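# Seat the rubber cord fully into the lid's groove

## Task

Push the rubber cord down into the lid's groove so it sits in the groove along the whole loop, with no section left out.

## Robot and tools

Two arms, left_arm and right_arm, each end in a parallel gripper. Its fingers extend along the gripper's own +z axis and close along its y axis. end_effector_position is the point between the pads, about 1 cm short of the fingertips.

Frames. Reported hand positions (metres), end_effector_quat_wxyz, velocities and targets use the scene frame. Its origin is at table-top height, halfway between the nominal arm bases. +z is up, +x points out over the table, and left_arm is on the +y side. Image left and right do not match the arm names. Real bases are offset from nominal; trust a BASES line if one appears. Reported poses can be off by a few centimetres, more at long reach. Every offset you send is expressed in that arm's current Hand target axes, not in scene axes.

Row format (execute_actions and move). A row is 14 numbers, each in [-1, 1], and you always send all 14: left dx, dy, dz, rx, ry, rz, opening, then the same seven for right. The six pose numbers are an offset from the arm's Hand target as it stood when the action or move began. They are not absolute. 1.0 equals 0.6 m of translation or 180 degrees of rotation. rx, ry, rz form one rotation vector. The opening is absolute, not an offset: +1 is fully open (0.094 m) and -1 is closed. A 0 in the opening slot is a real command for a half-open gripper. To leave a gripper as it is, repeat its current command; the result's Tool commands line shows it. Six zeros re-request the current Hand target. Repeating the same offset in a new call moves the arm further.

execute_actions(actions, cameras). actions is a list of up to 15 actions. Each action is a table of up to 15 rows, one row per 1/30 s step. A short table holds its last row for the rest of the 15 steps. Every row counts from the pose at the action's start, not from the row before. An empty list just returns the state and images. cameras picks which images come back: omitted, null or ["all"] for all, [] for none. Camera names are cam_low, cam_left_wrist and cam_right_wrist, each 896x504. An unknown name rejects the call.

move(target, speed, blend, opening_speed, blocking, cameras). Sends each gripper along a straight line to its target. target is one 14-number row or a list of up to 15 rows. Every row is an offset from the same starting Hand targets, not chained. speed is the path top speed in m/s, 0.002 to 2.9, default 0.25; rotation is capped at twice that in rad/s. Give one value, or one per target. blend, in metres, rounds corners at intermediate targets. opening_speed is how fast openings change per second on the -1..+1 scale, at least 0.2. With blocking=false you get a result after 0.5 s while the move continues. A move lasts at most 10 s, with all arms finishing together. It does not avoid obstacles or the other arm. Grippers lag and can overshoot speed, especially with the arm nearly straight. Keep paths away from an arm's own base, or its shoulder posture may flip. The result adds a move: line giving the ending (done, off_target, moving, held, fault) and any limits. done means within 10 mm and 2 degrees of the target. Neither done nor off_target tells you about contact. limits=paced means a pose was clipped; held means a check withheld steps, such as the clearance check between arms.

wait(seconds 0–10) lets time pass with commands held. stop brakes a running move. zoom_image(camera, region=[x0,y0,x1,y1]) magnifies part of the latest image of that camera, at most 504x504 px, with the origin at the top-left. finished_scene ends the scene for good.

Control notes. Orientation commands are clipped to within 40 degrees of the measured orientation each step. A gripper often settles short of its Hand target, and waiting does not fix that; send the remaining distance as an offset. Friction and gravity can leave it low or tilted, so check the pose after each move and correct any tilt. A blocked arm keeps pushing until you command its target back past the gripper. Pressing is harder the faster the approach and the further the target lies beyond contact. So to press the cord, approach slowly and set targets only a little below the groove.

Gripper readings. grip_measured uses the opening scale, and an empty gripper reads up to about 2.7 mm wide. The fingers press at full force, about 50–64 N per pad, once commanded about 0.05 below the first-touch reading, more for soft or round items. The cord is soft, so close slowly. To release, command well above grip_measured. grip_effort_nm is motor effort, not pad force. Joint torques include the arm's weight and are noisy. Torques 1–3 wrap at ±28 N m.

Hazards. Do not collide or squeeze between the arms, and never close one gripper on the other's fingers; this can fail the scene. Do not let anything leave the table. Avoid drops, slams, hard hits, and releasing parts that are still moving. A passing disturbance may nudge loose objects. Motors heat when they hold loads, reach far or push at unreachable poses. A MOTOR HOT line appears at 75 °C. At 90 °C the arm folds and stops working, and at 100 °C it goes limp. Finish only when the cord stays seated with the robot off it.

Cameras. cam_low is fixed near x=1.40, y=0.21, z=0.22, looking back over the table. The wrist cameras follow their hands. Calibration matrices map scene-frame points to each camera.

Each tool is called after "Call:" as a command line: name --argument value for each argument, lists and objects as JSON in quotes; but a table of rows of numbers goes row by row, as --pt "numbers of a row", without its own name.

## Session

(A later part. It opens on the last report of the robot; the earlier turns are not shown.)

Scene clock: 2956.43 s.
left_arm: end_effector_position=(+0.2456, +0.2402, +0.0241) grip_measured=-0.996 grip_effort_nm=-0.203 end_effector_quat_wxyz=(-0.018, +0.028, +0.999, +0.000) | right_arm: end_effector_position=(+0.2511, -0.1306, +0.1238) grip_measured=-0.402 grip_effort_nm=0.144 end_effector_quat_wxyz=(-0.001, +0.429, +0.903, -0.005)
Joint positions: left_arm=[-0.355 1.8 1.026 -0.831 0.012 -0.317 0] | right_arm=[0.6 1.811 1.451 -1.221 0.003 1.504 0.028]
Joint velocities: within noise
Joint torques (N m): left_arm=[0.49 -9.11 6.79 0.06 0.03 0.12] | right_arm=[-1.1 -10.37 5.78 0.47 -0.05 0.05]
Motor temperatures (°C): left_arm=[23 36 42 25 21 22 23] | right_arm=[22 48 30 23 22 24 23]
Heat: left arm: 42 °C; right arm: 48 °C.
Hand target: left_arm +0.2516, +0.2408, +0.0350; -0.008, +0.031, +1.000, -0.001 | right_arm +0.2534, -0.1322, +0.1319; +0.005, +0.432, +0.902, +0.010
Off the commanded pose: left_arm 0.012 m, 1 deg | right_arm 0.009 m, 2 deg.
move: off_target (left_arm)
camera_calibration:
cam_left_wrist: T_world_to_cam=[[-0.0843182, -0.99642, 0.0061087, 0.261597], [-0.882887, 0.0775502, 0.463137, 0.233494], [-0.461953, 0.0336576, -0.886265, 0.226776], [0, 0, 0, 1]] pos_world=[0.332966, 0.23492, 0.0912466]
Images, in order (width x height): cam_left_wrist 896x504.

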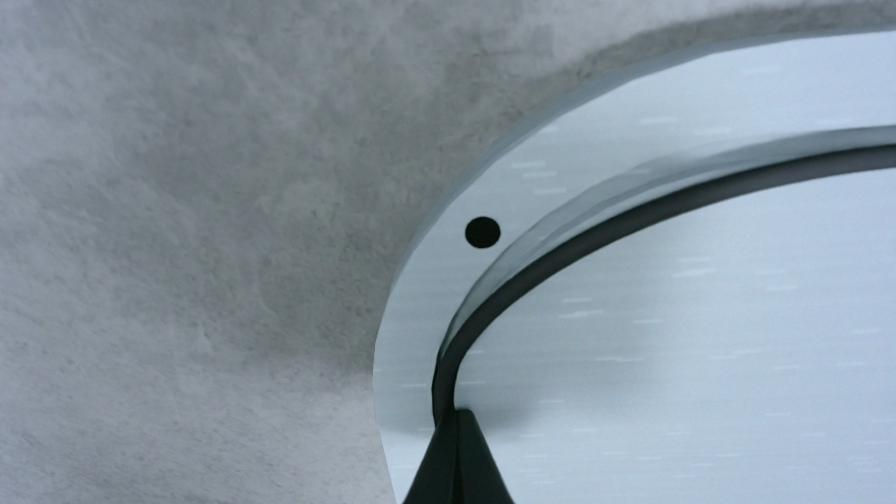

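Call:
move --pt "0 0.004 -0.02 0 0 0 -1 0 0 0 0 0 0 -0.4" --pt "0 0.004 0.031 0 0 0.02 -1 0 0 0 0 0 0 -0.4" --pt "0 0.004 -0.02 0 0 0.02 -1 0 0 0 0 0 0 -0.4" --pt "-0.0135 0.004 -0.02 0 0 0.05 -1 0 0 0 0 0 0 -0.4" --pt "-0.0135 0.004 0.031 0 0 0.05 -1 0 0 0 0 0 0 -0.4" --pt "-0.0135 0.004 0.0 0 0 0.05 -1 0 0 0 0 0 0 -0.4" --speed 0.08 --cameras '["cam_left_wrist"]'

Call:
zoom_image --camera "cam_left_wrist" --region '[360, 250, 560, 504]'

Scene clock: 2965.57 s.
left_arm: end_effector_position=(+0.2547, +0.2420, +0.0244) grip_measured=-0.997 grip_effort_nm=-0.203 end_effector_quat_wxyz=(-0.016, +0.106, +0.994, -0.001) | right_arm: end_effector_position=(+0.2511, -0.1306, +0.1238) grip_measured=-0.402 grip_effort_nm=0.149 end_effector_quat_wxyz=(-0.001, +0.429, +0.903, -0.005)
Joint positions: left_arm=[-0.339 1.823 1.058 -0.836 0.01 -0.145 0] | right_arm=[0.6 1.811 1.451 -1.221 0.003 1.504 0.028]
Joint velocities: within noise
Joint torques (N m): left_arm=[0.61 -9.35 6.74 0.02 0.02 0.19] | right_arm=[-1.13 -10.35 5.86 0.46 -0.04 0.02]
Motor temperatures (°C): left_arm=[23 36 42 25 21 22 23] | right_arm=[22 48 30 23 22 24 23]
Heat: left arm: 42 °C; right arm: 48 °C.
Hand target: left_arm +0.2598, +0.2427, +0.0349; -0.008, +0.109, +0.994, -0.001 | right_arm +0.2534, -0.1322, +0.1319; +0.005, +0.432, +0.902, +0.010
Off the commanded pose: left_arm 0.012 m, 1 deg | right_arm 0.009 m, 2 deg.
move: off_target (left_arm)
camera_calibration:
cam_left_wrist: T_world_to_cam=[[-0.238845, -0.970997, 0.010892, 0.297209], [-0.861435, 0.217045, 0.459153, 0.202066], [-0.4482, 0.100284, -0.88829, 0.211608], [0, 0, 0, 1]] pos_world=[0.339896, 0.223511, 0.0919527]
Images, in order (width x height): cam_left_wrist 896x504.

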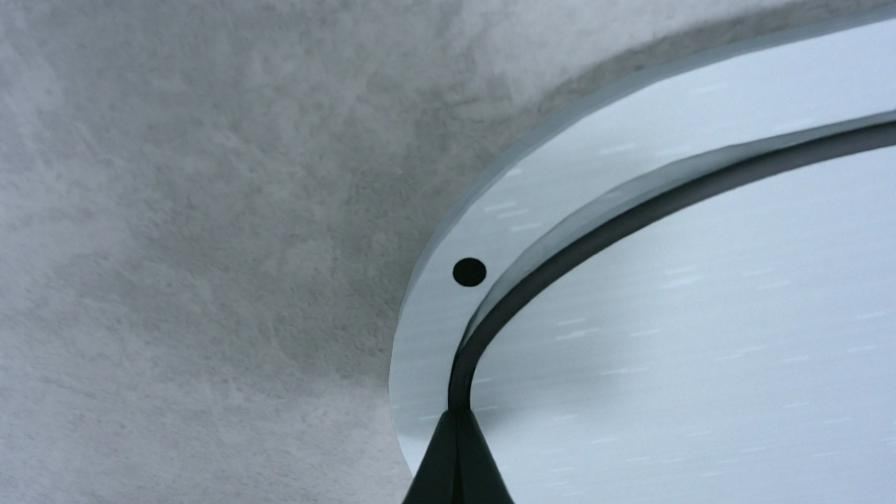

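Scaled by 1.984 from the camera's 896x504 image, which has a finer 1280x720 frame.

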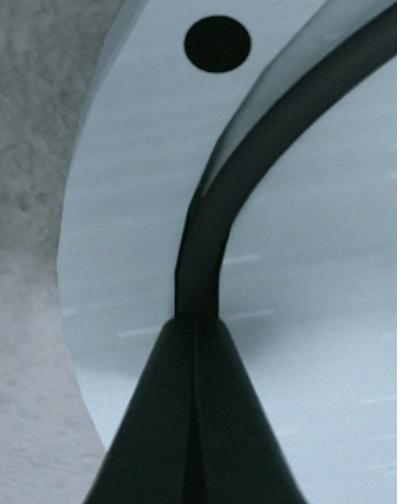

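Call:
move --pt "0 0 -0.02 0 0 0 -1 0 0 0 0 0 0 -0.4" --pt "-0.0148 -0.0015 -0.02 0 0 0.06 -1 0 0 0 0 0 0 -0.4" --pt "-0.0148 -0.0015 0.031 0 0 0.06 -1 0 0 0 0 0 0 -0.4" --pt "-0.0148 -0.0015 0.0 0 0 0.06 -1 0 0 0 0 0 0 -0.4" --speed 0.08 --cameras '["cam_left_wrist"]'

Call:
zoom_image --camera "cam_left_wrist" --region '[360, 250, 560, 504]'

Scene clock: 2974.23 s.
left_arm: end_effector_position=(+0.2641, +0.2392, +0.0246) grip_measured=-0.997 grip_effort_nm=-0.208 end_effector_quat_wxyz=(-0.014, +0.199, +0.980, -0.002) | right_arm: end_effector_position=(+0.2511, -0.1306, +0.1238) grip_measured=-0.402 grip_effort_nm=0.144 end_effector_quat_wxyz=(-0.001, +0.429, +0.903, -0.005)
Joint positions: left_arm=[-0.338 1.853 1.098 -0.843 0.009 0.045 0] | right_arm=[0.6 1.811 1.451 -1.221 0.003 1.504 0.028]
Joint velocities: within noise
Joint torques (N m): left_arm=[0.49 -9.14 6.89 0.09 0.03 0.13] | right_arm=[-1.22 -10.39 5.78 0.46 -0.04 0.01]
Motor temperatures (°C): left_arm=[23 36 41 25 21 22 23] | right_arm=[22 48 30 23 22 24 23]
Heat: left arm: 41 °C; right arm: 48 °C.
Hand target: left_arm +0.2684, +0.2398, +0.0348; -0.008, +0.202, +0.979, -0.002 | right_arm +0.2534, -0.1322, +0.1319; +0.005, +0.432, +0.902, +0.010
Off the commanded pose: left_arm 0.011 m, 1 deg | right_arm 0.009 m, 2 deg.
move: off_target (left_arm)
camera_calibration:
cam_left_wrist: T_world_to_cam=[[-0.416093, -0.909197, 0.0150633, 0.328594], [-0.807216, 0.376947, 0.454217, 0.158338], [-0.418651, 0.176837, -0.890764, 0.190208], [0, 0, 0, 1]] pos_world=[0.34417, 0.205436, 0.0925612]
Images, in order (width x height): cam_left_wrist 896x504.

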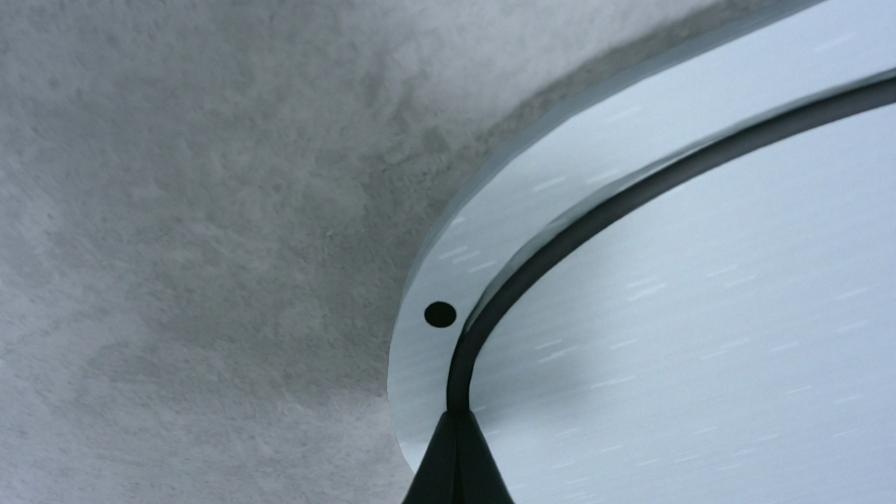

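Scaled by 1.984 from the camera's 896x504 image, which has a finer 1280x720 frame.

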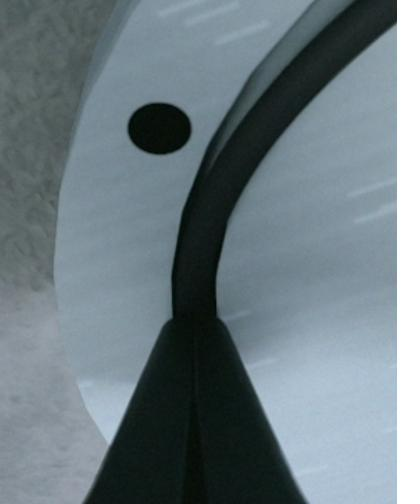

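Call:
move --pt "0 0 -0.02 0 0 0 -1 0 0 0 0 0 0 -0.4" --pt "-0.0148 -0.0015 -0.02 0 0 0.058 -1 0 0 0 0 0 0 -0.4" --pt "-0.0148 -0.0015 0.031 0 0 0.058 -1 0 0 0 0 0 0 -0.4" --pt "-0.0148 -0.0015 -0.02 0 0 0.058 -1 0 0 0 0 0 0 -0.4" --pt "-0.0290 -0.0058 -0.02 0 0 0.114 -1 0 0 0 0 0 0 -0.4" --pt "-0.0290 -0.0058 0.031 0 0 0.114 -1 0 0 0 0 0 0 -0.4" --pt "-0.0290 -0.0058 0.0 0 0 0.114 -1 0 0 0 0 0 0 -0.4" --speed 0.08 --cameras '["cam_left_wrist"]'

Call:
zoom_image --camera "cam_left_wrist" --region '[360, 250, 560, 504]'

Scene clock: 2984.43 s.
left_arm: end_effector_position=(+0.2804, +0.2324, +0.0248) grip_measured=-0.997 grip_effort_nm=-0.203 end_effector_quat_wxyz=(-0.012, +0.365, +0.931, -0.005) | right_arm: end_effector_position=(+0.2511, -0.1306, +0.1238) grip_measured=-0.402 grip_effort_nm=0.144 end_effector_quat_wxyz=(-0.001, +0.429, +0.903, -0.005)
Joint positions: left_arm=[-0.34 1.91 1.177 -0.863 0.009 0.389 0] | right_arm=[0.6 1.811 1.451 -1.221 0.003 1.504 0.028]
Joint velocities: within noise
Joint torques (N m): left_arm=[-0.66 -9.63 6.58 0.13 0.07 0.17] | right_arm=[-1.16 -10.3 5.76 0.48 -0.04 0.03]
Motor temperatures (°C): left_arm=[23 37 41 25 21 22 23] | right_arm=[22 48 30 23 22 24 23]
Heat: left arm: 41 °C; right arm: 48 °C.
Hand target: left_arm +0.2829, +0.2297, +0.0345; -0.007, +0.373, +0.928, -0.003 | right_arm +0.2534, -0.1322, +0.1319; +0.005, +0.432, +0.902, +0.010
Off the commanded pose: left_arm 0.010 m, 1 deg | right_arm 0.009 m, 2 deg.
move: done
camera_calibration:
cam_left_wrist: T_world_to_cam=[[-0.699743, -0.714042, 0.0224541, 0.363238], [-0.6316, 0.633028, 0.447612, 0.0652681], [-0.333828, 0.299032, -0.893946, 0.146365], [0, 0, 0, 1]] pos_world=[0.344257, 0.174283, 0.093471]
Images, in order (width x height): cam_left_wrist 896x504.

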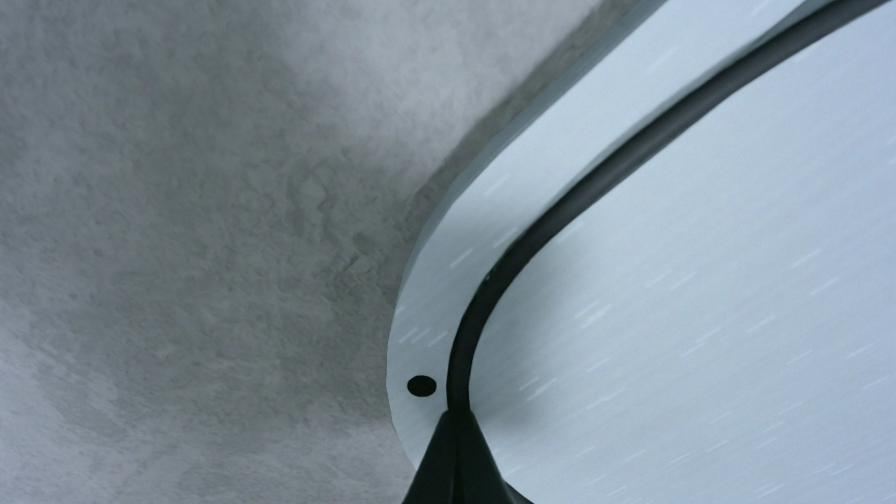

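Scaled by 1.984 from the camera's 896x504 image, which has a finer 1280x720 frame.

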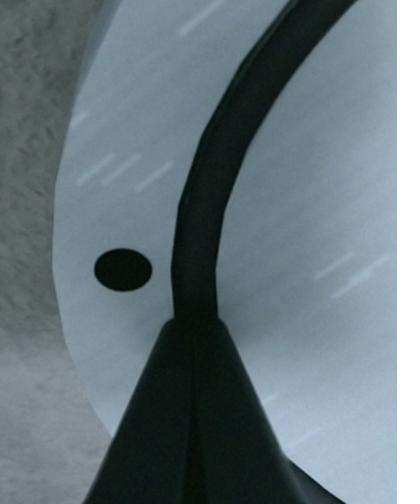

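Call:
move --pt "0 0 -0.02 0 0 0 -1 0 0 0 0 0 0 -0.4" --pt "-0.0148 -0.0015 -0.02 0 0 0.056 -1 0 0 0 0 0 0 -0.4" --pt "-0.0148 -0.0015 0.031 0 0 0.056 -1 0 0 0 0 0 0 -0.4" --pt "-0.0148 -0.0015 -0.02 0 0 0.056 -1 0 0 0 0 0 0 -0.4" --pt "-0.0290 -0.0058 -0.02 0 0 0.11 -1 0 0 0 0 0 0 -0.4" --pt "-0.0290 -0.0058 0.031 0 0 0.11 -1 0 0 0 0 0 0 -0.4" --pt "-0.0290 -0.0058 0.0 0 0 0.11 -1 0 0 0 0 0 0 -0.4" --speed 0.08 --cameras '["cam_left_wrist"]'

Call:
zoom_image --camera "cam_left_wrist" --region '[360, 250, 560, 504]'

Scene clock: 2994.83 s.
left_arm: end_effector_position=(+0.2909, +0.2176, +0.0251) grip_measured=-0.997 grip_effort_nm=-0.208 end_effector_quat_wxyz=(-0.011, +0.520, +0.854, -0.006) | right_arm: end_effector_position=(+0.2511, -0.1306, +0.1238) grip_measured=-0.402 grip_effort_nm=0.139 end_effector_quat_wxyz=(-0.001, +0.429, +0.903, -0.005)
Joint positions: left_arm=[-0.37 1.959 1.248 -0.883 0.008 0.705 0] | right_arm=[0.6 1.811 1.451 -1.221 0.003 1.504 0.028]
Joint velocities: within noise
Joint torques (N m): left_arm=[-0.4 -10.03 6.8 0.03 0.11 0.16] | right_arm=[-1.14 -10.3 5.72 0.48 -0.05 0.03]
Motor temperatures (°C): left_arm=[23 38 41 25 21 22 23] | right_arm=[22 48 30 23 22 24 23]
Heat: left arm: 41 °C; right arm: 48 °C.
Hand target: left_arm +0.2931, +0.2151, +0.0344; -0.006, +0.527, +0.850, -0.005 | right_arm +0.2534, -0.1322, +0.1319; +0.005, +0.432, +0.902, +0.010
Off the commanded pose: left_arm 0.010 m, 1 deg | right_arm 0.009 m, 2 deg.
move: done
camera_calibration:
cam_left_wrist: T_world_to_cam=[[-0.900746, -0.433603, 0.02539, 0.35746], [-0.379147, 0.813451, 0.441072, -0.0314165], [-0.211904, 0.387668, -0.897112, 0.0998786], [0, 0, 0, 1]] pos_world=[0.331234, 0.141831, 0.0943833]
Images, in order (width x height): cam_left_wrist 896x504.

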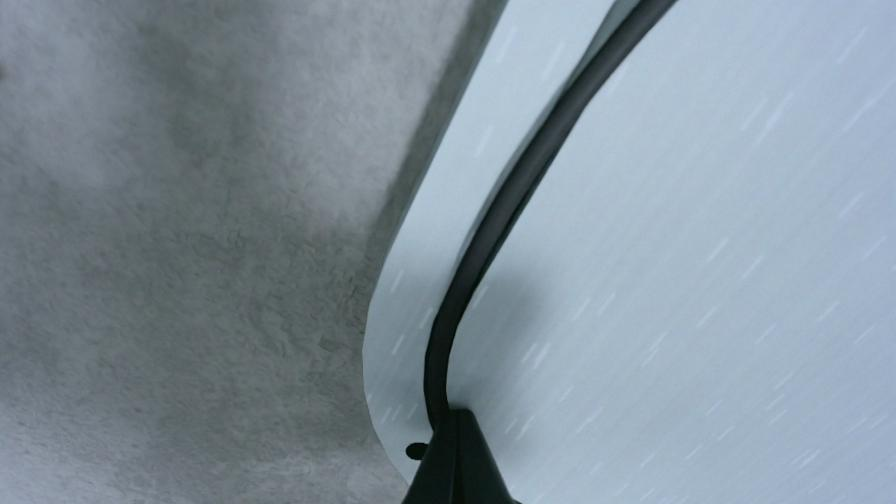

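Scaled by 1.984 from the camera's 896x504 image, which has a finer 1280x720 frame.

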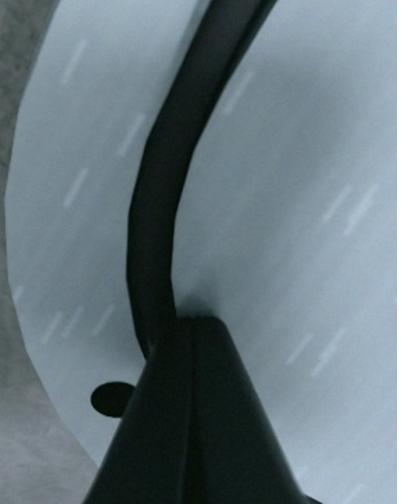

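Call:
move --pt "0 0 -0.02 0 0 0 -1 0 0 0 0 0 0 -0.4" --pt "0 0.0085 -0.02 0 0 0.0 -1 0 0 0 0 0 0 -0.4" --pt "0 0.0085 0.031 0 0 0 -1 0 0 0 0 0 0 -0.4" --speed 0.08 --cameras '["cam_left_wrist"]'

Call:
zoom_image --camera "cam_left_wrist" --region '[360, 250, 560, 504]'

Scene clock: 3003.13 s.
left_arm: end_effector_position=(+0.2972, +0.2158, +0.0250) grip_measured=-0.997 grip_effort_nm=-0.203 end_effector_quat_wxyz=(-0.004, +0.524, +0.852, -0.004) | right_arm: end_effector_position=(+0.2511, -0.1306, +0.1238) grip_measured=-0.402 grip_effort_nm=0.139 end_effector_quat_wxyz=(-0.001, +0.429, +0.903, -0.005)
Joint positions: left_arm=[-0.369 1.97 1.264 -0.874 0.006 0.716 0] | right_arm=[0.6 1.811 1.451 -1.221 0.003 1.504 0.028]
Joint velocities: within noise
Joint torques (N m): left_arm=[0.5 -7.31 3.7 0.71 0.1 0.17] | right_arm=[-1.18 -10.33 5.78 0.45 -0.03 0.03]
Motor temperatures (°C): left_arm=[23 38 41 25 21 22 23] | right_arm=[22 48 30 23 22 24 23]
Heat: left arm: 41 °C; right arm: 48 °C.
Hand target: left_arm +0.2973, +0.2174, +0.0157; -0.007, +0.527, +0.850, -0.004 | right_arm +0.2534, -0.1322, +0.1319; +0.005, +0.432, +0.902, +0.010
Off the commanded pose: left_arm 0.009 m, 0 deg | right_arm 0.009 m, 2 deg.
move: done
camera_calibration:
cam_left_wrist: T_world_to_cam=[[-0.905103, -0.424927, 0.0150067, 0.362038], [-0.377123, 0.818579, 0.433251, -0.0290379], [-0.196384, 0.386477, -0.901149, 0.097497], [0, 0, 0, 1]] pos_world=[0.335878, 0.139929, 0.0950069]
Images, in order (width x height): cam_left_wrist 896x504.

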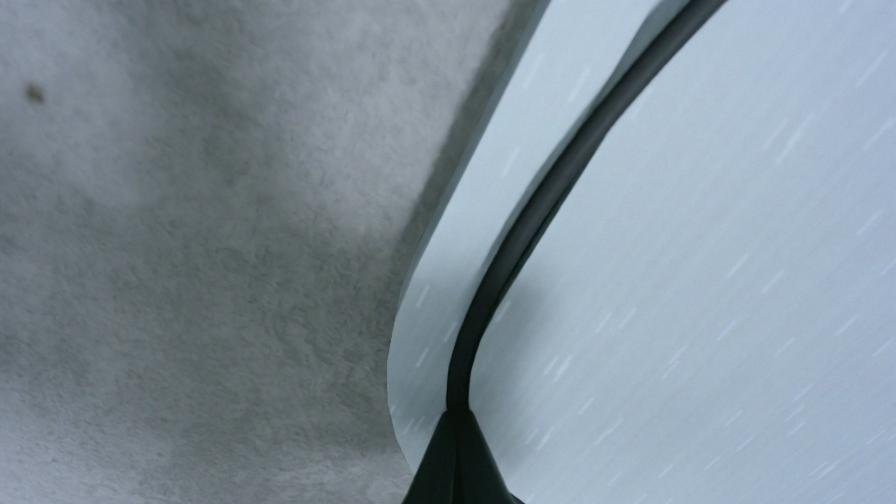

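Scaled by 1.984 from the camera's 896x504 image, which has a finer 1280x720 frame.

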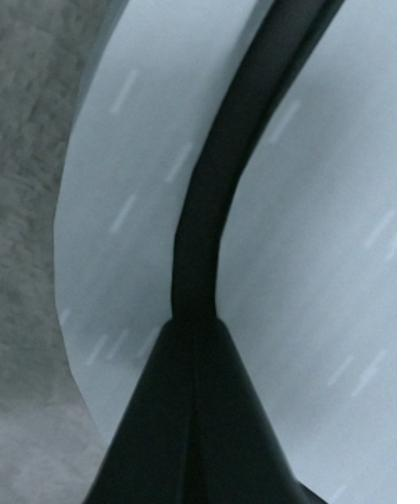

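Call:
move --pt "0 0 -0.05 0 0 0 -1 0 0 0 0 0 0 -0.4" --pt "-0.0179 -0.0018 -0.05 0 0 0.06 -1 0 0 0 0 0 0 -0.4" --pt "-0.0179 -0.0018 0 0 0 0.06 -1 0 0 0 0 0 0 -0.4" --speed 0.08 --cameras '["cam_left_wrist"]'

Call:
zoom_image --camera "cam_left_wrist" --region '[360, 250, 560, 504]'

Scene clock: 3013.13 s.
left_arm: end_effector_position=(+0.3012, +0.2096, +0.0250) grip_measured=-0.997 grip_effort_nm=-0.198 end_effector_quat_wxyz=(-0.006, +0.598, +0.802, -0.004) | right_arm: end_effector_position=(+0.2511, -0.1306, +0.1238) grip_measured=-0.402 grip_effort_nm=0.144 end_effector_quat_wxyz=(-0.001, +0.429, +0.903, -0.005)
Joint positions: left_arm=[-0.381 1.995 1.301 -0.891 0.005 0.882 0] | right_arm=[0.6 1.811 1.451 -1.221 0.003 1.504 0.028]
Joint velocities: within noise
Joint torques (N m): left_arm=[-0.49 -7.43 3.97 0.67 0.09 0.17] | right_arm=[-1.25 -10.41 5.82 0.46 -0.04 0.01]
Motor temperatures (°C): left_arm=[23 38 41 25 21 22 23] | right_arm=[22 48 30 23 22 24 23]
Heat: left arm: 41 °C; right arm: 48 °C.
Hand target: left_arm +0.3012, +0.2074, +0.0157; -0.006, +0.605, +0.796, -0.005 | right_arm +0.2534, -0.1322, +0.1319; +0.005, +0.432, +0.902, +0.010
Off the commanded pose: left_arm 0.010 m, 1 deg | right_arm 0.009 m, 2 deg.
move: done
camera_calibration:
cam_left_wrist: T_world_to_cam=[[-0.966016, -0.257775, 0.0191163, 0.346209], [-0.224172, 0.872312, 0.434533, -0.0797957], [-0.128687, 0.415481, -0.900453, 0.0742359], [0, 0, 0, 1]] pos_world=[0.326109, 0.128007, 0.0949016]
Images, in order (width x height): cam_left_wrist 896x504.

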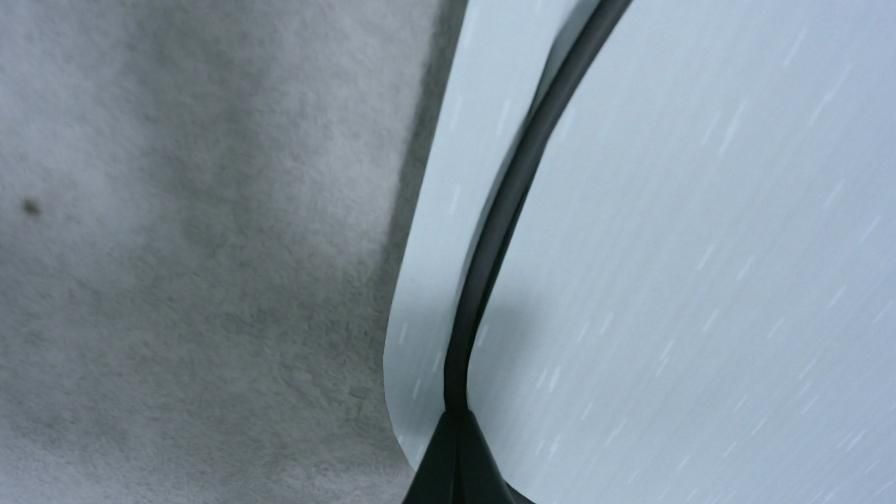

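Scaled by 1.984 from the camera's 896x504 image, which has a finer 1280x720 frame.

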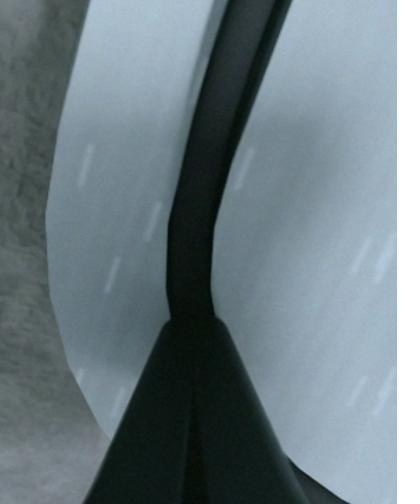

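Call:
move --pt "0 0 -0.05 0 0 0 -1 0 0 0 0 0 0 -0.4" --pt "-0.0137 -0.0005 -0.05 0 0 0.045 -1 0 0 0 0 0 0 -0.4" --pt "-0.0137 -0.0005 0 0 0 0.045 -1 0 0 0 0 0 0 -0.4" --pt "-0.0137 -0.0005 -0.05 0 0 0.045 -1 0 0 0 0 0 0 -0.4" --pt "-0.0271 -0.0022 -0.05 0 0 0.08 -1 0 0 0 0 0 0 -0.4" --pt "-0.0271 -0.0022 0 0 0 0.08 -1 0 0 0 0 0 0 -0.4" --speed 0.08 --cameras '["cam_left_wrist"]'

Call:
zoom_image --camera "cam_left_wrist" --region '[360, 250, 560, 504]'

Scene clock: 3022.50 s.
left_arm: end_effector_position=(+0.3052, +0.1935, +0.0252) grip_measured=-0.997 grip_effort_nm=-0.198 end_effector_quat_wxyz=(-0.004, +0.694, +0.720, -0.004) | right_arm: end_effector_position=(+0.2511, -0.1306, +0.1238) grip_measured=-0.402 grip_effort_nm=0.144 end_effector_quat_wxyz=(-0.001, +0.429, +0.903, -0.005)
Joint positions: left_arm=[-0.418 2.027 1.348 -0.903 0.005 1.096 0] | right_arm=[0.6 1.811 1.451 -1.221 0.003 1.504 0.028]
Joint velocities: within noise
Joint torques (N m): left_arm=[-0.25 -7.56 3.97 0.65 0.1 0.2] | right_arm=[-1.24 -10.32 5.75 0.47 -0.04 0.01]
Motor temperatures (°C): left_arm=[23 37 40 25 21 22 23] | right_arm=[22 48 30 23 22 24 23]
Heat: left arm: 40 °C; right arm: 48 °C.
Hand target: left_arm +0.3042, +0.1914, +0.0155; -0.006, +0.700, +0.714, -0.006 | right_arm +0.2534, -0.1322, +0.1319; +0.005, +0.432, +0.902, +0.010
Off the commanded pose: left_arm 0.010 m, 1 deg | right_arm 0.009 m, 2 deg.
move: done
camera_calibration:
cam_left_wrist: T_world_to_cam=[[-0.999827, -0.00973346, 0.0158749, 0.30833], [-0.00195449, 0.902658, 0.430355, -0.138439], [-0.0185184, 0.430249, -0.90252, 0.0452394], [0, 0, 0, 1]] pos_world=[0.308843, 0.1085, 0.0955125]
Images, in order (width x height): cam_left_wrist 896x504.

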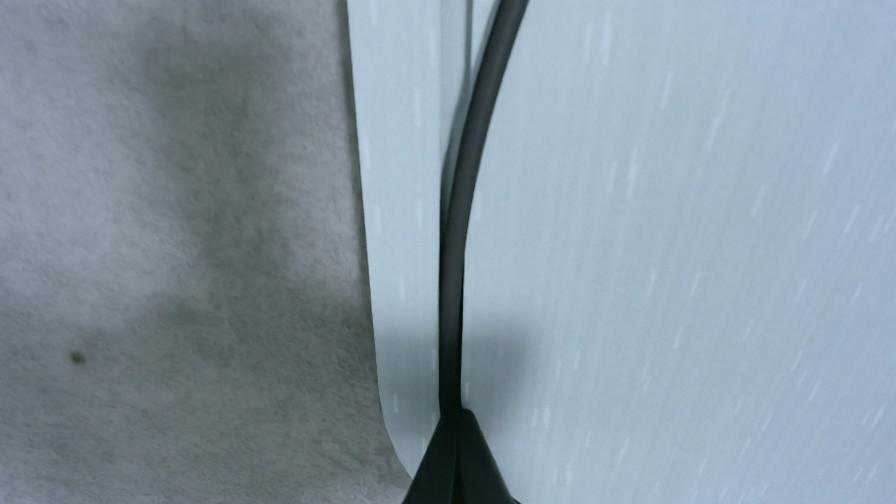

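Scaled by 1.984 from the camera's 896x504 image, which has a finer 1280x720 frame.

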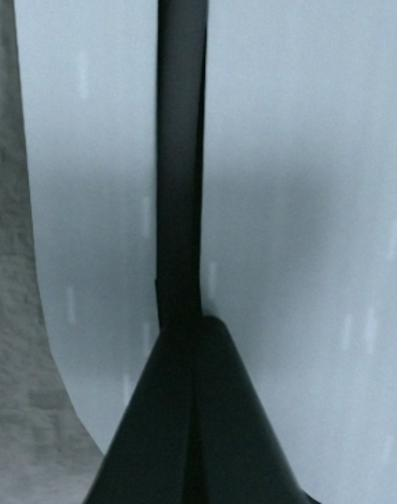

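Call:
move --pt "0 0.003 -0.04 0 0 0 -1 0 0 0 0 0 0 -0.4" --pt "0 0.003 0 0 0 0 -1 0 0 0 0 0 0 -0.4" --pt "0 0.003 -0.04 0 0 0 -1 0 0 0 0 0 0 -0.4" --pt "-0.0137 0.0035 -0.04 0 0 0.0 -1 0 0 0 0 0 0 -0.4" --pt "-0.0137 0.0035 0 0 0 0.0 -1 0 0 0 0 0 0 -0.4" --pt "-0.0137 0.0035 -0.04 0 0 0 -1 0 0 0 0 0 0 -0.4" --pt "-0.0271 0.004 -0.04 0 0 0 -1 0 0 0 0 0 0 -0.4" --pt "-0.0271 0.004 0 0 0 0 -1 0 0 0 0 0 0 -0.4" --speed 0.08 --cameras '["cam_left_wrist"]'

Call:
zoom_image --camera "cam_left_wrist" --region '[360, 250, 560, 504]'

Scene clock: 3033.20 s.
left_arm: end_effector_position=(+0.3062, +0.1776, +0.0256) grip_measured=-0.997 grip_effort_nm=-0.203 end_effector_quat_wxyz=(-0.007, +0.701, +0.713, -0.005) | right_arm: end_effector_position=(+0.2511, -0.1306, +0.1238) grip_measured=-0.402 grip_effort_nm=0.144 end_effector_quat_wxyz=(-0.001, +0.429, +0.903, -0.005)
Joint positions: left_arm=[-0.456 2.059 1.399 -0.927 0.005 1.08 0] | right_arm=[0.6 1.811 1.451 -1.221 0.003 1.504 0.028]
Joint velocities: within noise
Joint torques (N m): left_arm=[-0.21 -7.83 3.92 0.73 0.15 -0.02] | right_arm=[-1.13 -10.4 5.72 0.45 -0.02 0.01]
Motor temperatures (°C): left_arm=[23 37 40 25 21 22 23] | right_arm=[22 48 30 23 22 24 23]
Heat: left arm: 40 °C; right arm: 48 °C.
Hand target: left_arm +0.3069, +0.1751, +0.0156; -0.005, +0.700, +0.714, -0.006 | right_arm +0.2534, -0.1322, +0.1319; +0.005, +0.432, +0.902, +0.010
Off the commanded pose: left_arm 0.010 m, 0 deg | right_arm 0.009 m, 2 deg.
move: done
camera_calibration:
cam_left_wrist: T_world_to_cam=[[-0.999696, 0.0123658, 0.0213085, 0.305045], [0.0203742, 0.901232, 0.432857, -0.130917], [-0.0138513, 0.43316, -0.901211, 0.0504159], [0, 0, 0, 1]] pos_world=[0.308318, 0.0923766, 0.0956037]
Images, in order (width x height): cam_left_wrist 896x504.

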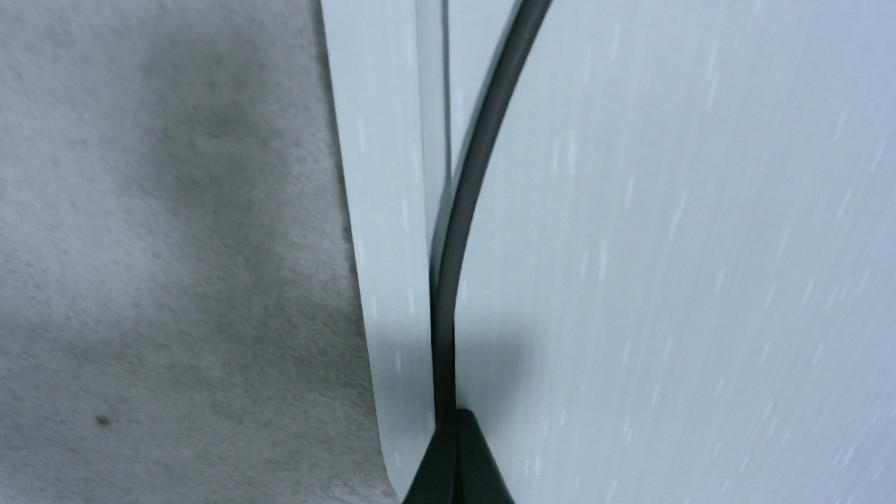

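Scaled by 1.984 from the camera's 896x504 image, which has a finer 1280x720 frame.

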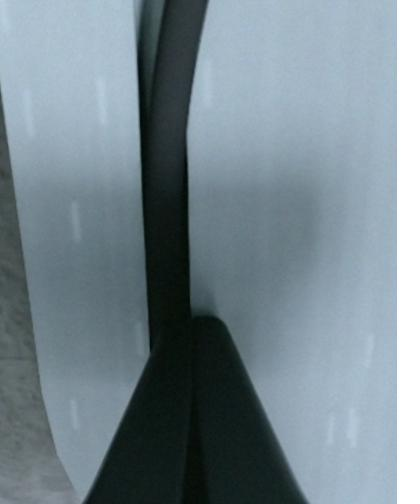

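Call:
move --pt "0 0.005 -0.04 0 0 0.02 -1 0 0 0 0 0 0 -0.4" --pt "0 0.005 0 0 0 0.02 -1 0 0 0 0 0 0 -0.4" --pt "0 0.005 -0.04 0 0 0.02 -1 0 0 0 0 0 0 -0.4" --pt "-0.0137 0.006 -0.04 0 0 0.02 -1 0 0 0 0 0 0 -0.4" --pt "-0.0137 0.006 0 0 0 0.02 -1 0 0 0 0 0 0 -0.4" --pt "-0.0137 0.006 -0.04 0 0 0.02 -1 0 0 0 0 0 0 -0.4" --pt "-0.0271 0.007 -0.04 0 0 0.02 -1 0 0 0 0 0 0 -0.4" --pt "-0.0271 0.007 0 0 0 0.02 -1 0 0 0 0 0 0 -0.4" --speed 0.08 --cameras '["cam_left_wrist"]'

Call:
zoom_image --camera "cam_left_wrist" --region '[360, 250, 560, 504]'

Scene clock: 3040.90 s.
left_arm: end_effector_position=(+0.3106, +0.1613, +0.0259) grip_measured=-0.997 grip_effort_nm=-0.198 end_effector_quat_wxyz=(-0.007, +0.724, +0.690, -0.005) | right_arm: end_effector_position=(+0.2511, -0.1306, +0.1238) grip_measured=-0.402 grip_effort_nm=0.139 end_effector_quat_wxyz=(-0.001, +0.429, +0.903, -0.005)
Joint positions: left_arm=[-0.489 2.098 1.462 -0.95 0.005 1.111 0] | right_arm=[0.6 1.811 1.451 -1.221 0.003 1.504 0.028]
Joint velocities: within noise
Joint torques (N m): left_arm=[-0.18 -8.18 4.16 0.72 0.1 -0.01] | right_arm=[-1.14 -10.33 5.76 0.47 -0.04 0.01]
Motor temperatures (°C): left_arm=[23 37 40 25 21 22 23] | right_arm=[22 48 30 23 22 24 23]
Heat: left arm: 40 °C; right arm: 48 °C.
Hand target: left_arm +0.3115, +0.1589, +0.0155; -0.005, +0.722, +0.692, -0.006 | right_arm +0.2534, -0.1322, +0.1319; +0.005, +0.432, +0.902, +0.010
Off the commanded pose: left_arm 0.011 m, 0 deg | right_arm 0.009 m, 2 deg.
move: off_target (left_arm)
camera_calibration:
cam_left_wrist: T_world_to_cam=[[-0.996885, 0.0760132, 0.0210471, 0.298528], [0.0776306, 0.898418, 0.432225, -0.13376], [0.0139457, 0.432512, -0.90152, 0.0493322], [0, 0, 0, 1]] pos_world=[0.307294, 0.0761434, 0.0960052]
Images, in order (width x height): cam_left_wrist 896x504.

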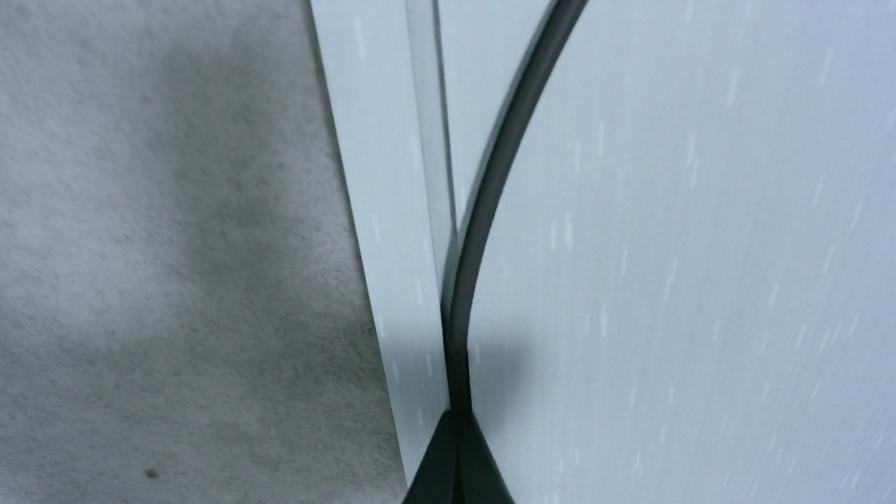

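Scaled by 1.984 from the camera's 896x504 image, which has a finer 1280x720 frame.

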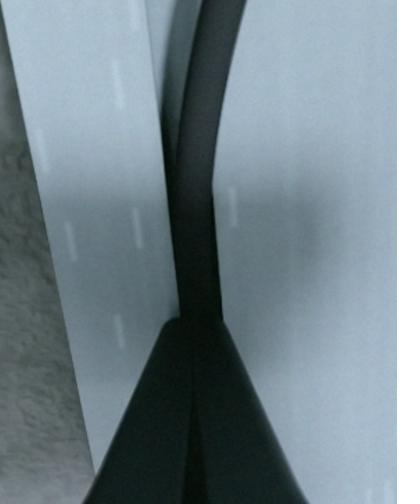

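Call:
move --pt "0 0 -0.04 0 0 0 -1 0 0 0 0 0 0 -0.4" --pt "-0.0128 0.0005 -0.04 0 0 -0.035 -1 0 0 0 0 0 0 -0.4" --pt "-0.0128 0.0005 0 0 0 -0.035 -1 0 0 0 0 0 0 -0.4" --pt "-0.0128 0.0005 -0.04 0 0 -0.035 -1 0 0 0 0 0 0 -0.4" --pt "-0.0256 0.002 -0.04 0 0 -0.035 -1 0 0 0 0 0 0 -0.4" --pt "-0.0256 0.002 0 0 0 -0.035 -1 0 0 0 0 0 0 -0.4" --speed 0.08 --cameras '["cam_left_wrist"]'

Call:
zoom_image --camera "cam_left_wrist" --region '[360, 250, 560, 504]'

Scene clock: 3050.53 s.
left_arm: end_effector_position=(+0.3112, +0.1460, +0.0262) grip_measured=-0.997 grip_effort_nm=-0.208 end_effector_quat_wxyz=(-0.007, +0.685, +0.729, -0.004) | right_arm: end_effector_position=(+0.2511, -0.1306, +0.1238) grip_measured=-0.402 grip_effort_nm=0.144 end_effector_quat_wxyz=(-0.001, +0.429, +0.903, -0.005)
Joint positions: left_arm=[-0.522 2.126 1.507 -0.967 0.005 0.968 0] | right_arm=[0.6 1.811 1.451 -1.221 0.003 1.504 0.028]
Joint velocities: within noise
Joint torques (N m): left_arm=[-0.2 -8.24 4.21 0.7 0.14 -0.05] | right_arm=[-1.2 -10.3 5.78 0.46 -0.03 0.02]
Motor temperatures (°C): left_arm=[23 37 39 25 21 22 23] | right_arm=[22 48 30 23 22 24 23]
Heat: left arm: 39 °C; right arm: 48 °C.
Hand target: left_arm +0.3120, +0.1436, +0.0155; -0.006, +0.683, +0.731, -0.006 | right_arm +0.2534, -0.1322, +0.1319; +0.005, +0.432, +0.902, +0.010
Off the commanded pose: left_arm 0.011 m, 0 deg | right_arm 0.009 m, 2 deg.
move: off_target (left_arm)
camera_calibration:
cam_left_wrist: T_world_to_cam=[[-0.999239, -0.0334524, 0.0200745, 0.31697], [-0.0214424, 0.900782, 0.433742, -0.0898787], [-0.0325925, 0.432982, -0.900813, 0.0705823], [0, 0, 0, 1]] pos_world=[0.317102, 0.0610037, 0.0962026]
Images, in order (width x height): cam_left_wrist 896x504.

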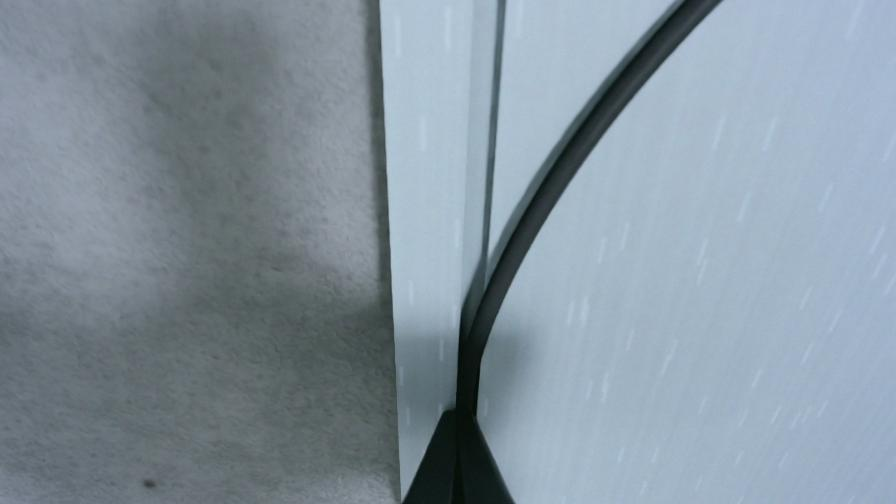

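Scaled by 1.984 from the camera's 896x504 image, which has a finer 1280x720 frame.

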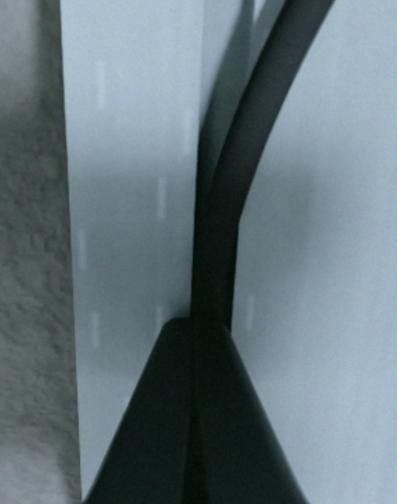

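Call:
move --pt "0 -0.003 -0.04 0 0 0 -1 0 0 0 0 0 0 -0.4" --pt "-0.0115 -0.003 -0.04 0 0 0.0 -1 0 0 0 0 0 0 -0.4" --pt "-0.0115 -0.003 0 0 0 0 -1 0 0 0 0 0 0 -0.4" --speed 0.08 --cameras '["cam_left_wrist"]'

Call:
zoom_image --camera "cam_left_wrist" --region '[360, 250, 560, 504]'

Scene clock: 3056.23 s.
left_arm: end_effector_position=(+0.3127, +0.1381, +0.0262) grip_measured=-0.997 grip_effort_nm=-0.208 end_effector_quat_wxyz=(-0.001, +0.684, +0.729, -0.004) | right_arm: end_effector_position=(+0.2511, -0.1306, +0.1238) grip_measured=-0.402 grip_effort_nm=0.144 end_effector_quat_wxyz=(-0.001, +0.429, +0.903, -0.005)
Joint positions: left_arm=[-0.536 2.136 1.522 -0.961 0.007 0.951 0] | right_arm=[0.6 1.811 1.451 -1.221 0.003 1.504 0.028]
Joint velocities: within noise
Joint torques (N m): left_arm=[-0.55 -8.51 4.18 0.64 0.08 -0.07] | right_arm=[-1.22 -10.33 5.78 0.48 -0.05 0.02]
Motor temperatures (°C): left_arm=[23 37 39 26 21 22 23] | right_arm=[22 48 30 23 22 24 23]
Heat: left arm: 39 °C; right arm: 48 °C.
Hand target: left_arm +0.3108, +0.1365, +0.0156; -0.005, +0.683, +0.731, -0.006 | right_arm +0.2534, -0.1322, +0.1319; +0.005, +0.432, +0.902, +0.010
Off the commanded pose: left_arm 0.011 m, 1 deg | right_arm 0.009 m, 2 deg.
move: off_target (left_arm)
camera_calibration:
cam_left_wrist: T_world_to_cam=[[-0.999287, -0.0360032, 0.0113703, 0.318878], [-0.0277011, 0.903757, 0.427149, -0.0809174], [-0.0256548, 0.42653, -0.90411, 0.0728718], [0, 0, 0, 1]] pos_world=[0.318278, 0.0535282, 0.0968221]
Images, in order (width x height): cam_left_wrist 896x504.

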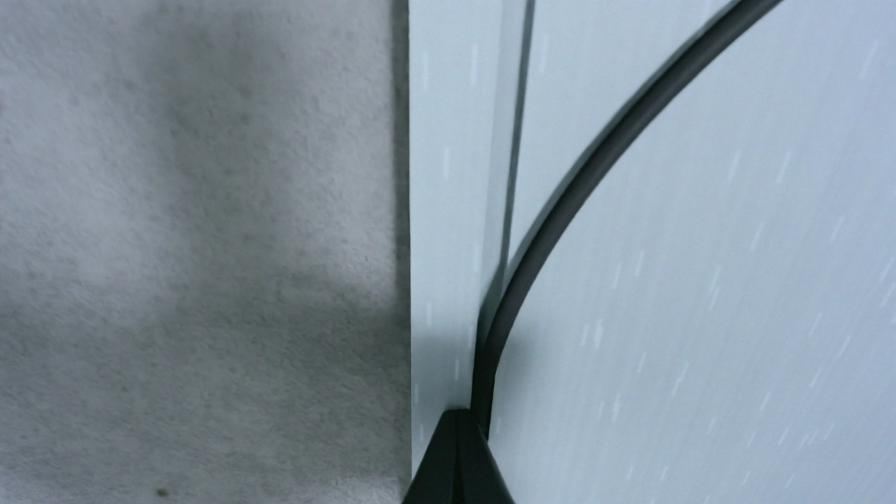

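Scaled by 1.984 from the camera's 896x504 image, which has a finer 1280x720 frame.

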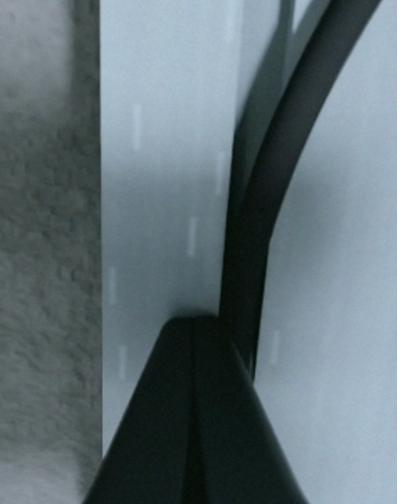

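Call:
move --pt "0 -0.003 -0.06 0 0 0 -1 0 0 0 0 0 0 -0.4" --pt "0.002 -0.003 -0.035 0 0 0 -1 0 0 0 0 0 0 -0.4" --speed 0.08 --cameras '["cam_left_wrist"]'

Call:
zoom_image --camera "cam_left_wrist" --region '[360, 250, 560, 504]'

Scene clock: 3060.27 s.
left_arm: end_effector_position=(+0.3059, +0.1424, +0.0309) grip_measured=-0.997 grip_effort_nm=-0.203 end_effector_quat_wxyz=(-0.021, +0.683, +0.730, -0.008) | right_arm: end_effector_position=(+0.2511, -0.1306, +0.1238) grip_measured=-0.402 grip_effort_nm=0.139 end_effector_quat_wxyz=(-0.001, +0.429, +0.903, -0.005)
Joint positions: left_arm=[-0.536 2.136 1.541 -1.02 0.007 0.949 0] | right_arm=[0.6 1.811 1.451 -1.221 0.003 1.504 0.028]
Joint velocities: within noise
Joint torques (N m): left_arm=[-0.44 -11.86 5.04 0.42 0.1 0.03] | right_arm=[-1.2 -10.28 5.81 0.48 -0.03 0.02]
Motor temperatures (°C): left_arm=[23 37 39 25 21 22 23] | right_arm=[22 48 30 23 22 24 23]
Heat: left arm: 39 °C; right arm: 48 °C.
Hand target: left_arm +0.3091, +0.1376, +0.0366; -0.006, +0.683, +0.730, -0.006 | right_arm +0.2534, -0.1322, +0.1319; +0.005, +0.432, +0.902, +0.010
Off the commanded pose: left_arm 0.008 m, 2 deg | right_arm 0.009 m, 2 deg.
move: done
camera_calibration:
cam_left_wrist: T_world_to_cam=[[-0.998293, -0.0380666, 0.0442927, 0.311089], [-0.0142934, 0.89458, 0.446679, -0.0904045], [-0.0566269, 0.445283, -0.893597, 0.0816415], [0, 0, 0, 1]] pos_world=[0.313889, 0.0563626, 0.0995575]
Images, in order (width x height): cam_left_wrist 896x504.

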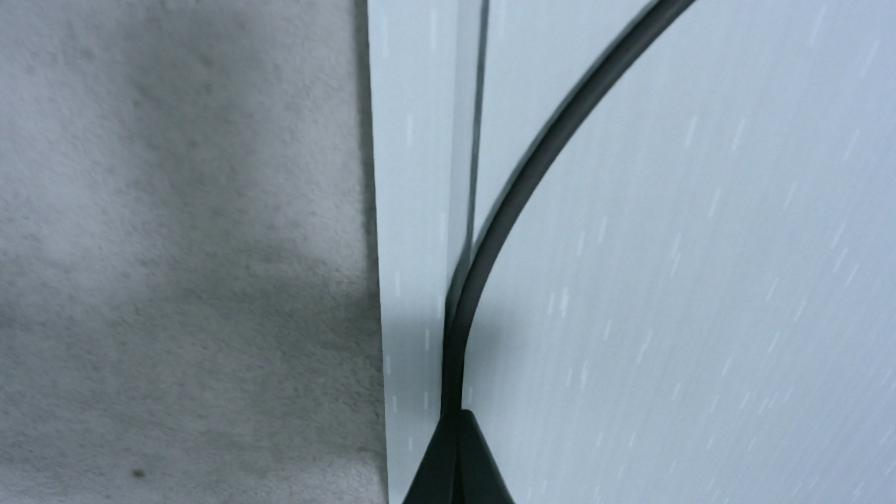

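Scaled by 1.984 from the camera's 896x504 image, which has a finer 1280x720 frame.

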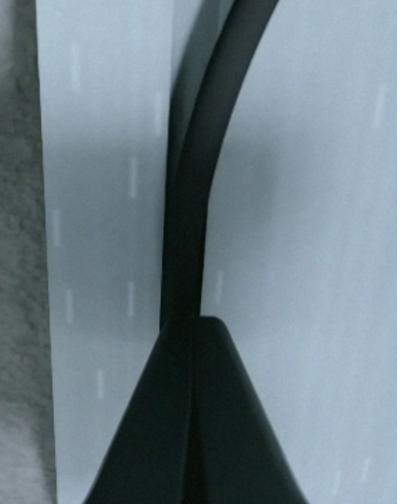

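Call:
move --pt "-0.006 -0.003 0 0 0 0 -1 0 0 0 0 0 0 -0.4" --pt "-0.006 -0.004 0.034 0 0 0 -1 0 0 0 0 0 0 -0.4" --speed 0.08 --cameras '["cam_left_wrist"]'

Call:
zoom_image --camera "cam_left_wrist" --region '[360, 250, 560, 504]'

Scene clock: 3067.10 s.
left_arm: end_effector_position=(+0.3063, +0.1362, +0.0258) grip_measured=-0.997 grip_effort_nm=-0.198 end_effector_quat_wxyz=(-0.010, +0.685, +0.729, -0.005) | right_arm: end_effector_position=(+0.2511, -0.1306, +0.1238) grip_measured=-0.402 grip_effort_nm=0.139 end_effector_quat_wxyz=(-0.001, +0.429, +0.903, -0.005)
Joint positions: left_arm=[-0.549 2.136 1.52 -0.977 0.007 0.94 0] | right_arm=[0.6 1.811 1.451 -1.221 0.003 1.504 0.028]
Joint velocities: within noise
Joint torques (N m): left_arm=[-0.46 -9.22 3.41 0.78 0.13 0.01] | right_arm=[-1.22 -10.37 5.76 0.46 -0.05 0.01]
Motor temperatures (°C): left_arm=[23 37 39 25 21 22 23] | right_arm=[22 48 30 23 22 24 23]
Heat: left arm: 39 °C; right arm: 48 °C.
Hand target: left_arm +0.3067, +0.1339, +0.0163; -0.006, +0.683, +0.730, -0.006 | right_arm +0.2534, -0.1322, +0.1319; +0.005, +0.432, +0.902, +0.010
Off the commanded pose: left_arm 0.010 m, 1 deg | right_arm 0.009 m, 2 deg.
move: done
camera_calibration:
cam_left_wrist: T_world_to_cam=[[-0.999097, -0.0339079, 0.0255878, 0.311621], [-0.0193749, 0.899801, 0.43587, -0.0813632], [-0.0378034, 0.434981, -0.899646, 0.0755901], [0, 0, 0, 1]] pos_world=[0.312621, 0.0508968, 0.0954944]
Images, in order (width x height): cam_left_wrist 896x504.

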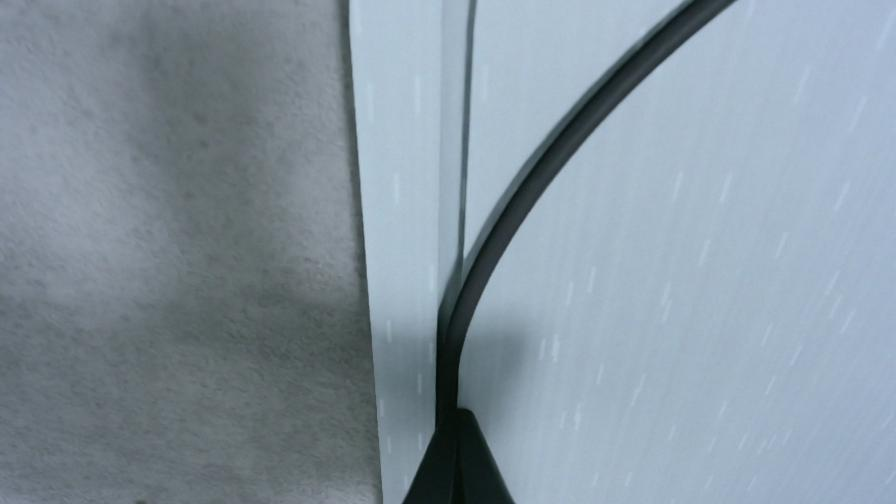

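Scaled by 1.984 from the camera's 896x504 image, which has a finer 1280x720 frame.

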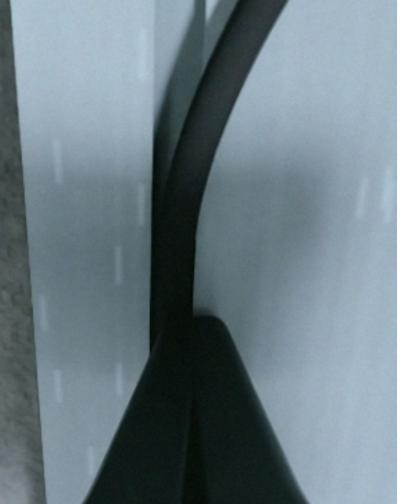

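Call:
move --pt "0 0.001 -0.035 0 0 0 -1 0 0 0 0 0 0 -0.4" --pt "-0.0105 0.004 -0.035 0 0 0 -1 0 0 0 0 0 0 -0.4" --pt "-0.0105 0.004 0 0 0 0 -1 0 0 0 0 0 0 -0.4" --speed 0.08 --cameras '["cam_left_wrist"]'

Call:
zoom_image --camera "cam_left_wrist" --region '[360, 250, 560, 504]'

Scene clock: 3072.63 s.
left_arm: end_effector_position=(+0.3080, +0.1317, +0.0264) grip_measured=-0.997 grip_effort_nm=-0.208 end_effector_quat_wxyz=(-0.008, +0.684, +0.729, -0.005) | right_arm: end_effector_position=(+0.2511, -0.1306, +0.1238) grip_measured=-0.402 grip_effort_nm=0.144 end_effector_quat_wxyz=(-0.001, +0.429, +0.903, -0.005)
Joint positions: left_arm=[-0.557 2.145 1.538 -0.981 0.007 0.931 0] | right_arm=[0.6 1.811 1.451 -1.221 0.003 1.504 0.028]
Joint velocities: within noise
Joint torques (N m): left_arm=[-0.43 -8.46 4.66 0.74 0.1 -0.07] | right_arm=[-1.11 -10.35 5.81 0.45 -0.05 0.03]
Motor temperatures (°C): left_arm=[23 37 39 25 21 22 23] | right_arm=[22 48 30 23 22 24 23]
Heat: left arm: 39 °C; right arm: 48 °C.
Hand target: left_arm +0.3095, +0.1277, +0.0163; -0.005, +0.683, +0.731, -0.006 | right_arm +0.2534, -0.1322, +0.1319; +0.005, +0.432, +0.902, +0.010
Off the commanded pose: left_arm 0.011 m, 0 deg | right_arm 0.009 m, 2 deg.
move: off_target (left_arm)
camera_calibration:
cam_left_wrist: T_world_to_cam=[[-0.999095, -0.0361659, 0.022409, 0.313558], [-0.0228614, 0.900555, 0.434141, -0.076592], [-0.0358817, 0.433236, -0.900566, 0.0778122], [0, 0, 0, 1]] pos_world=[0.314315, 0.0466044, 0.0963002]
Images, in order (width x height): cam_left_wrist 896x504.

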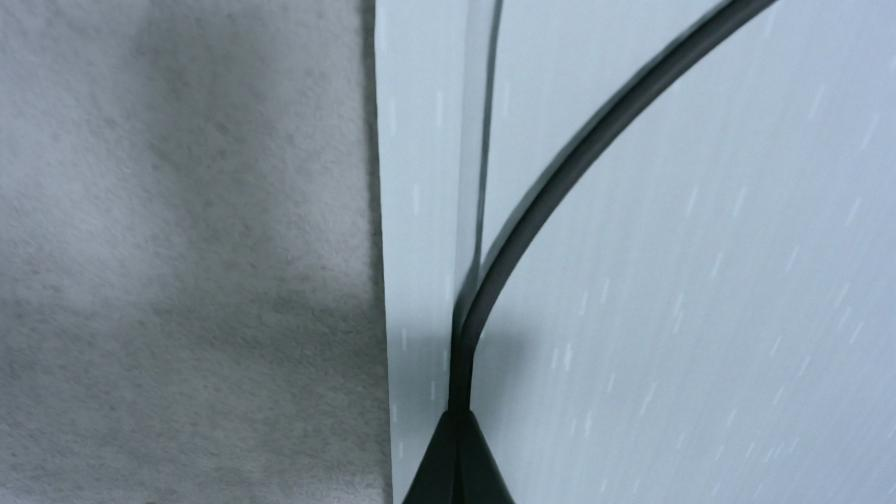

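Scaled by 1.984 from the camera's 896x504 image, which has a finer 1280x720 frame.

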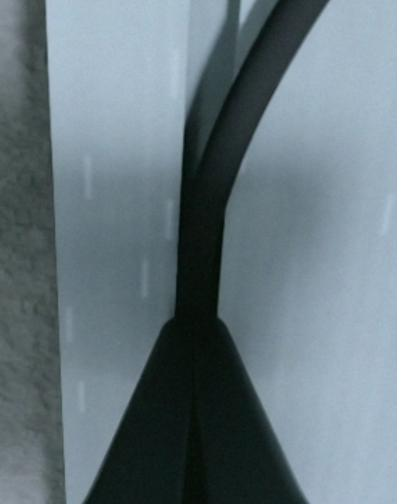

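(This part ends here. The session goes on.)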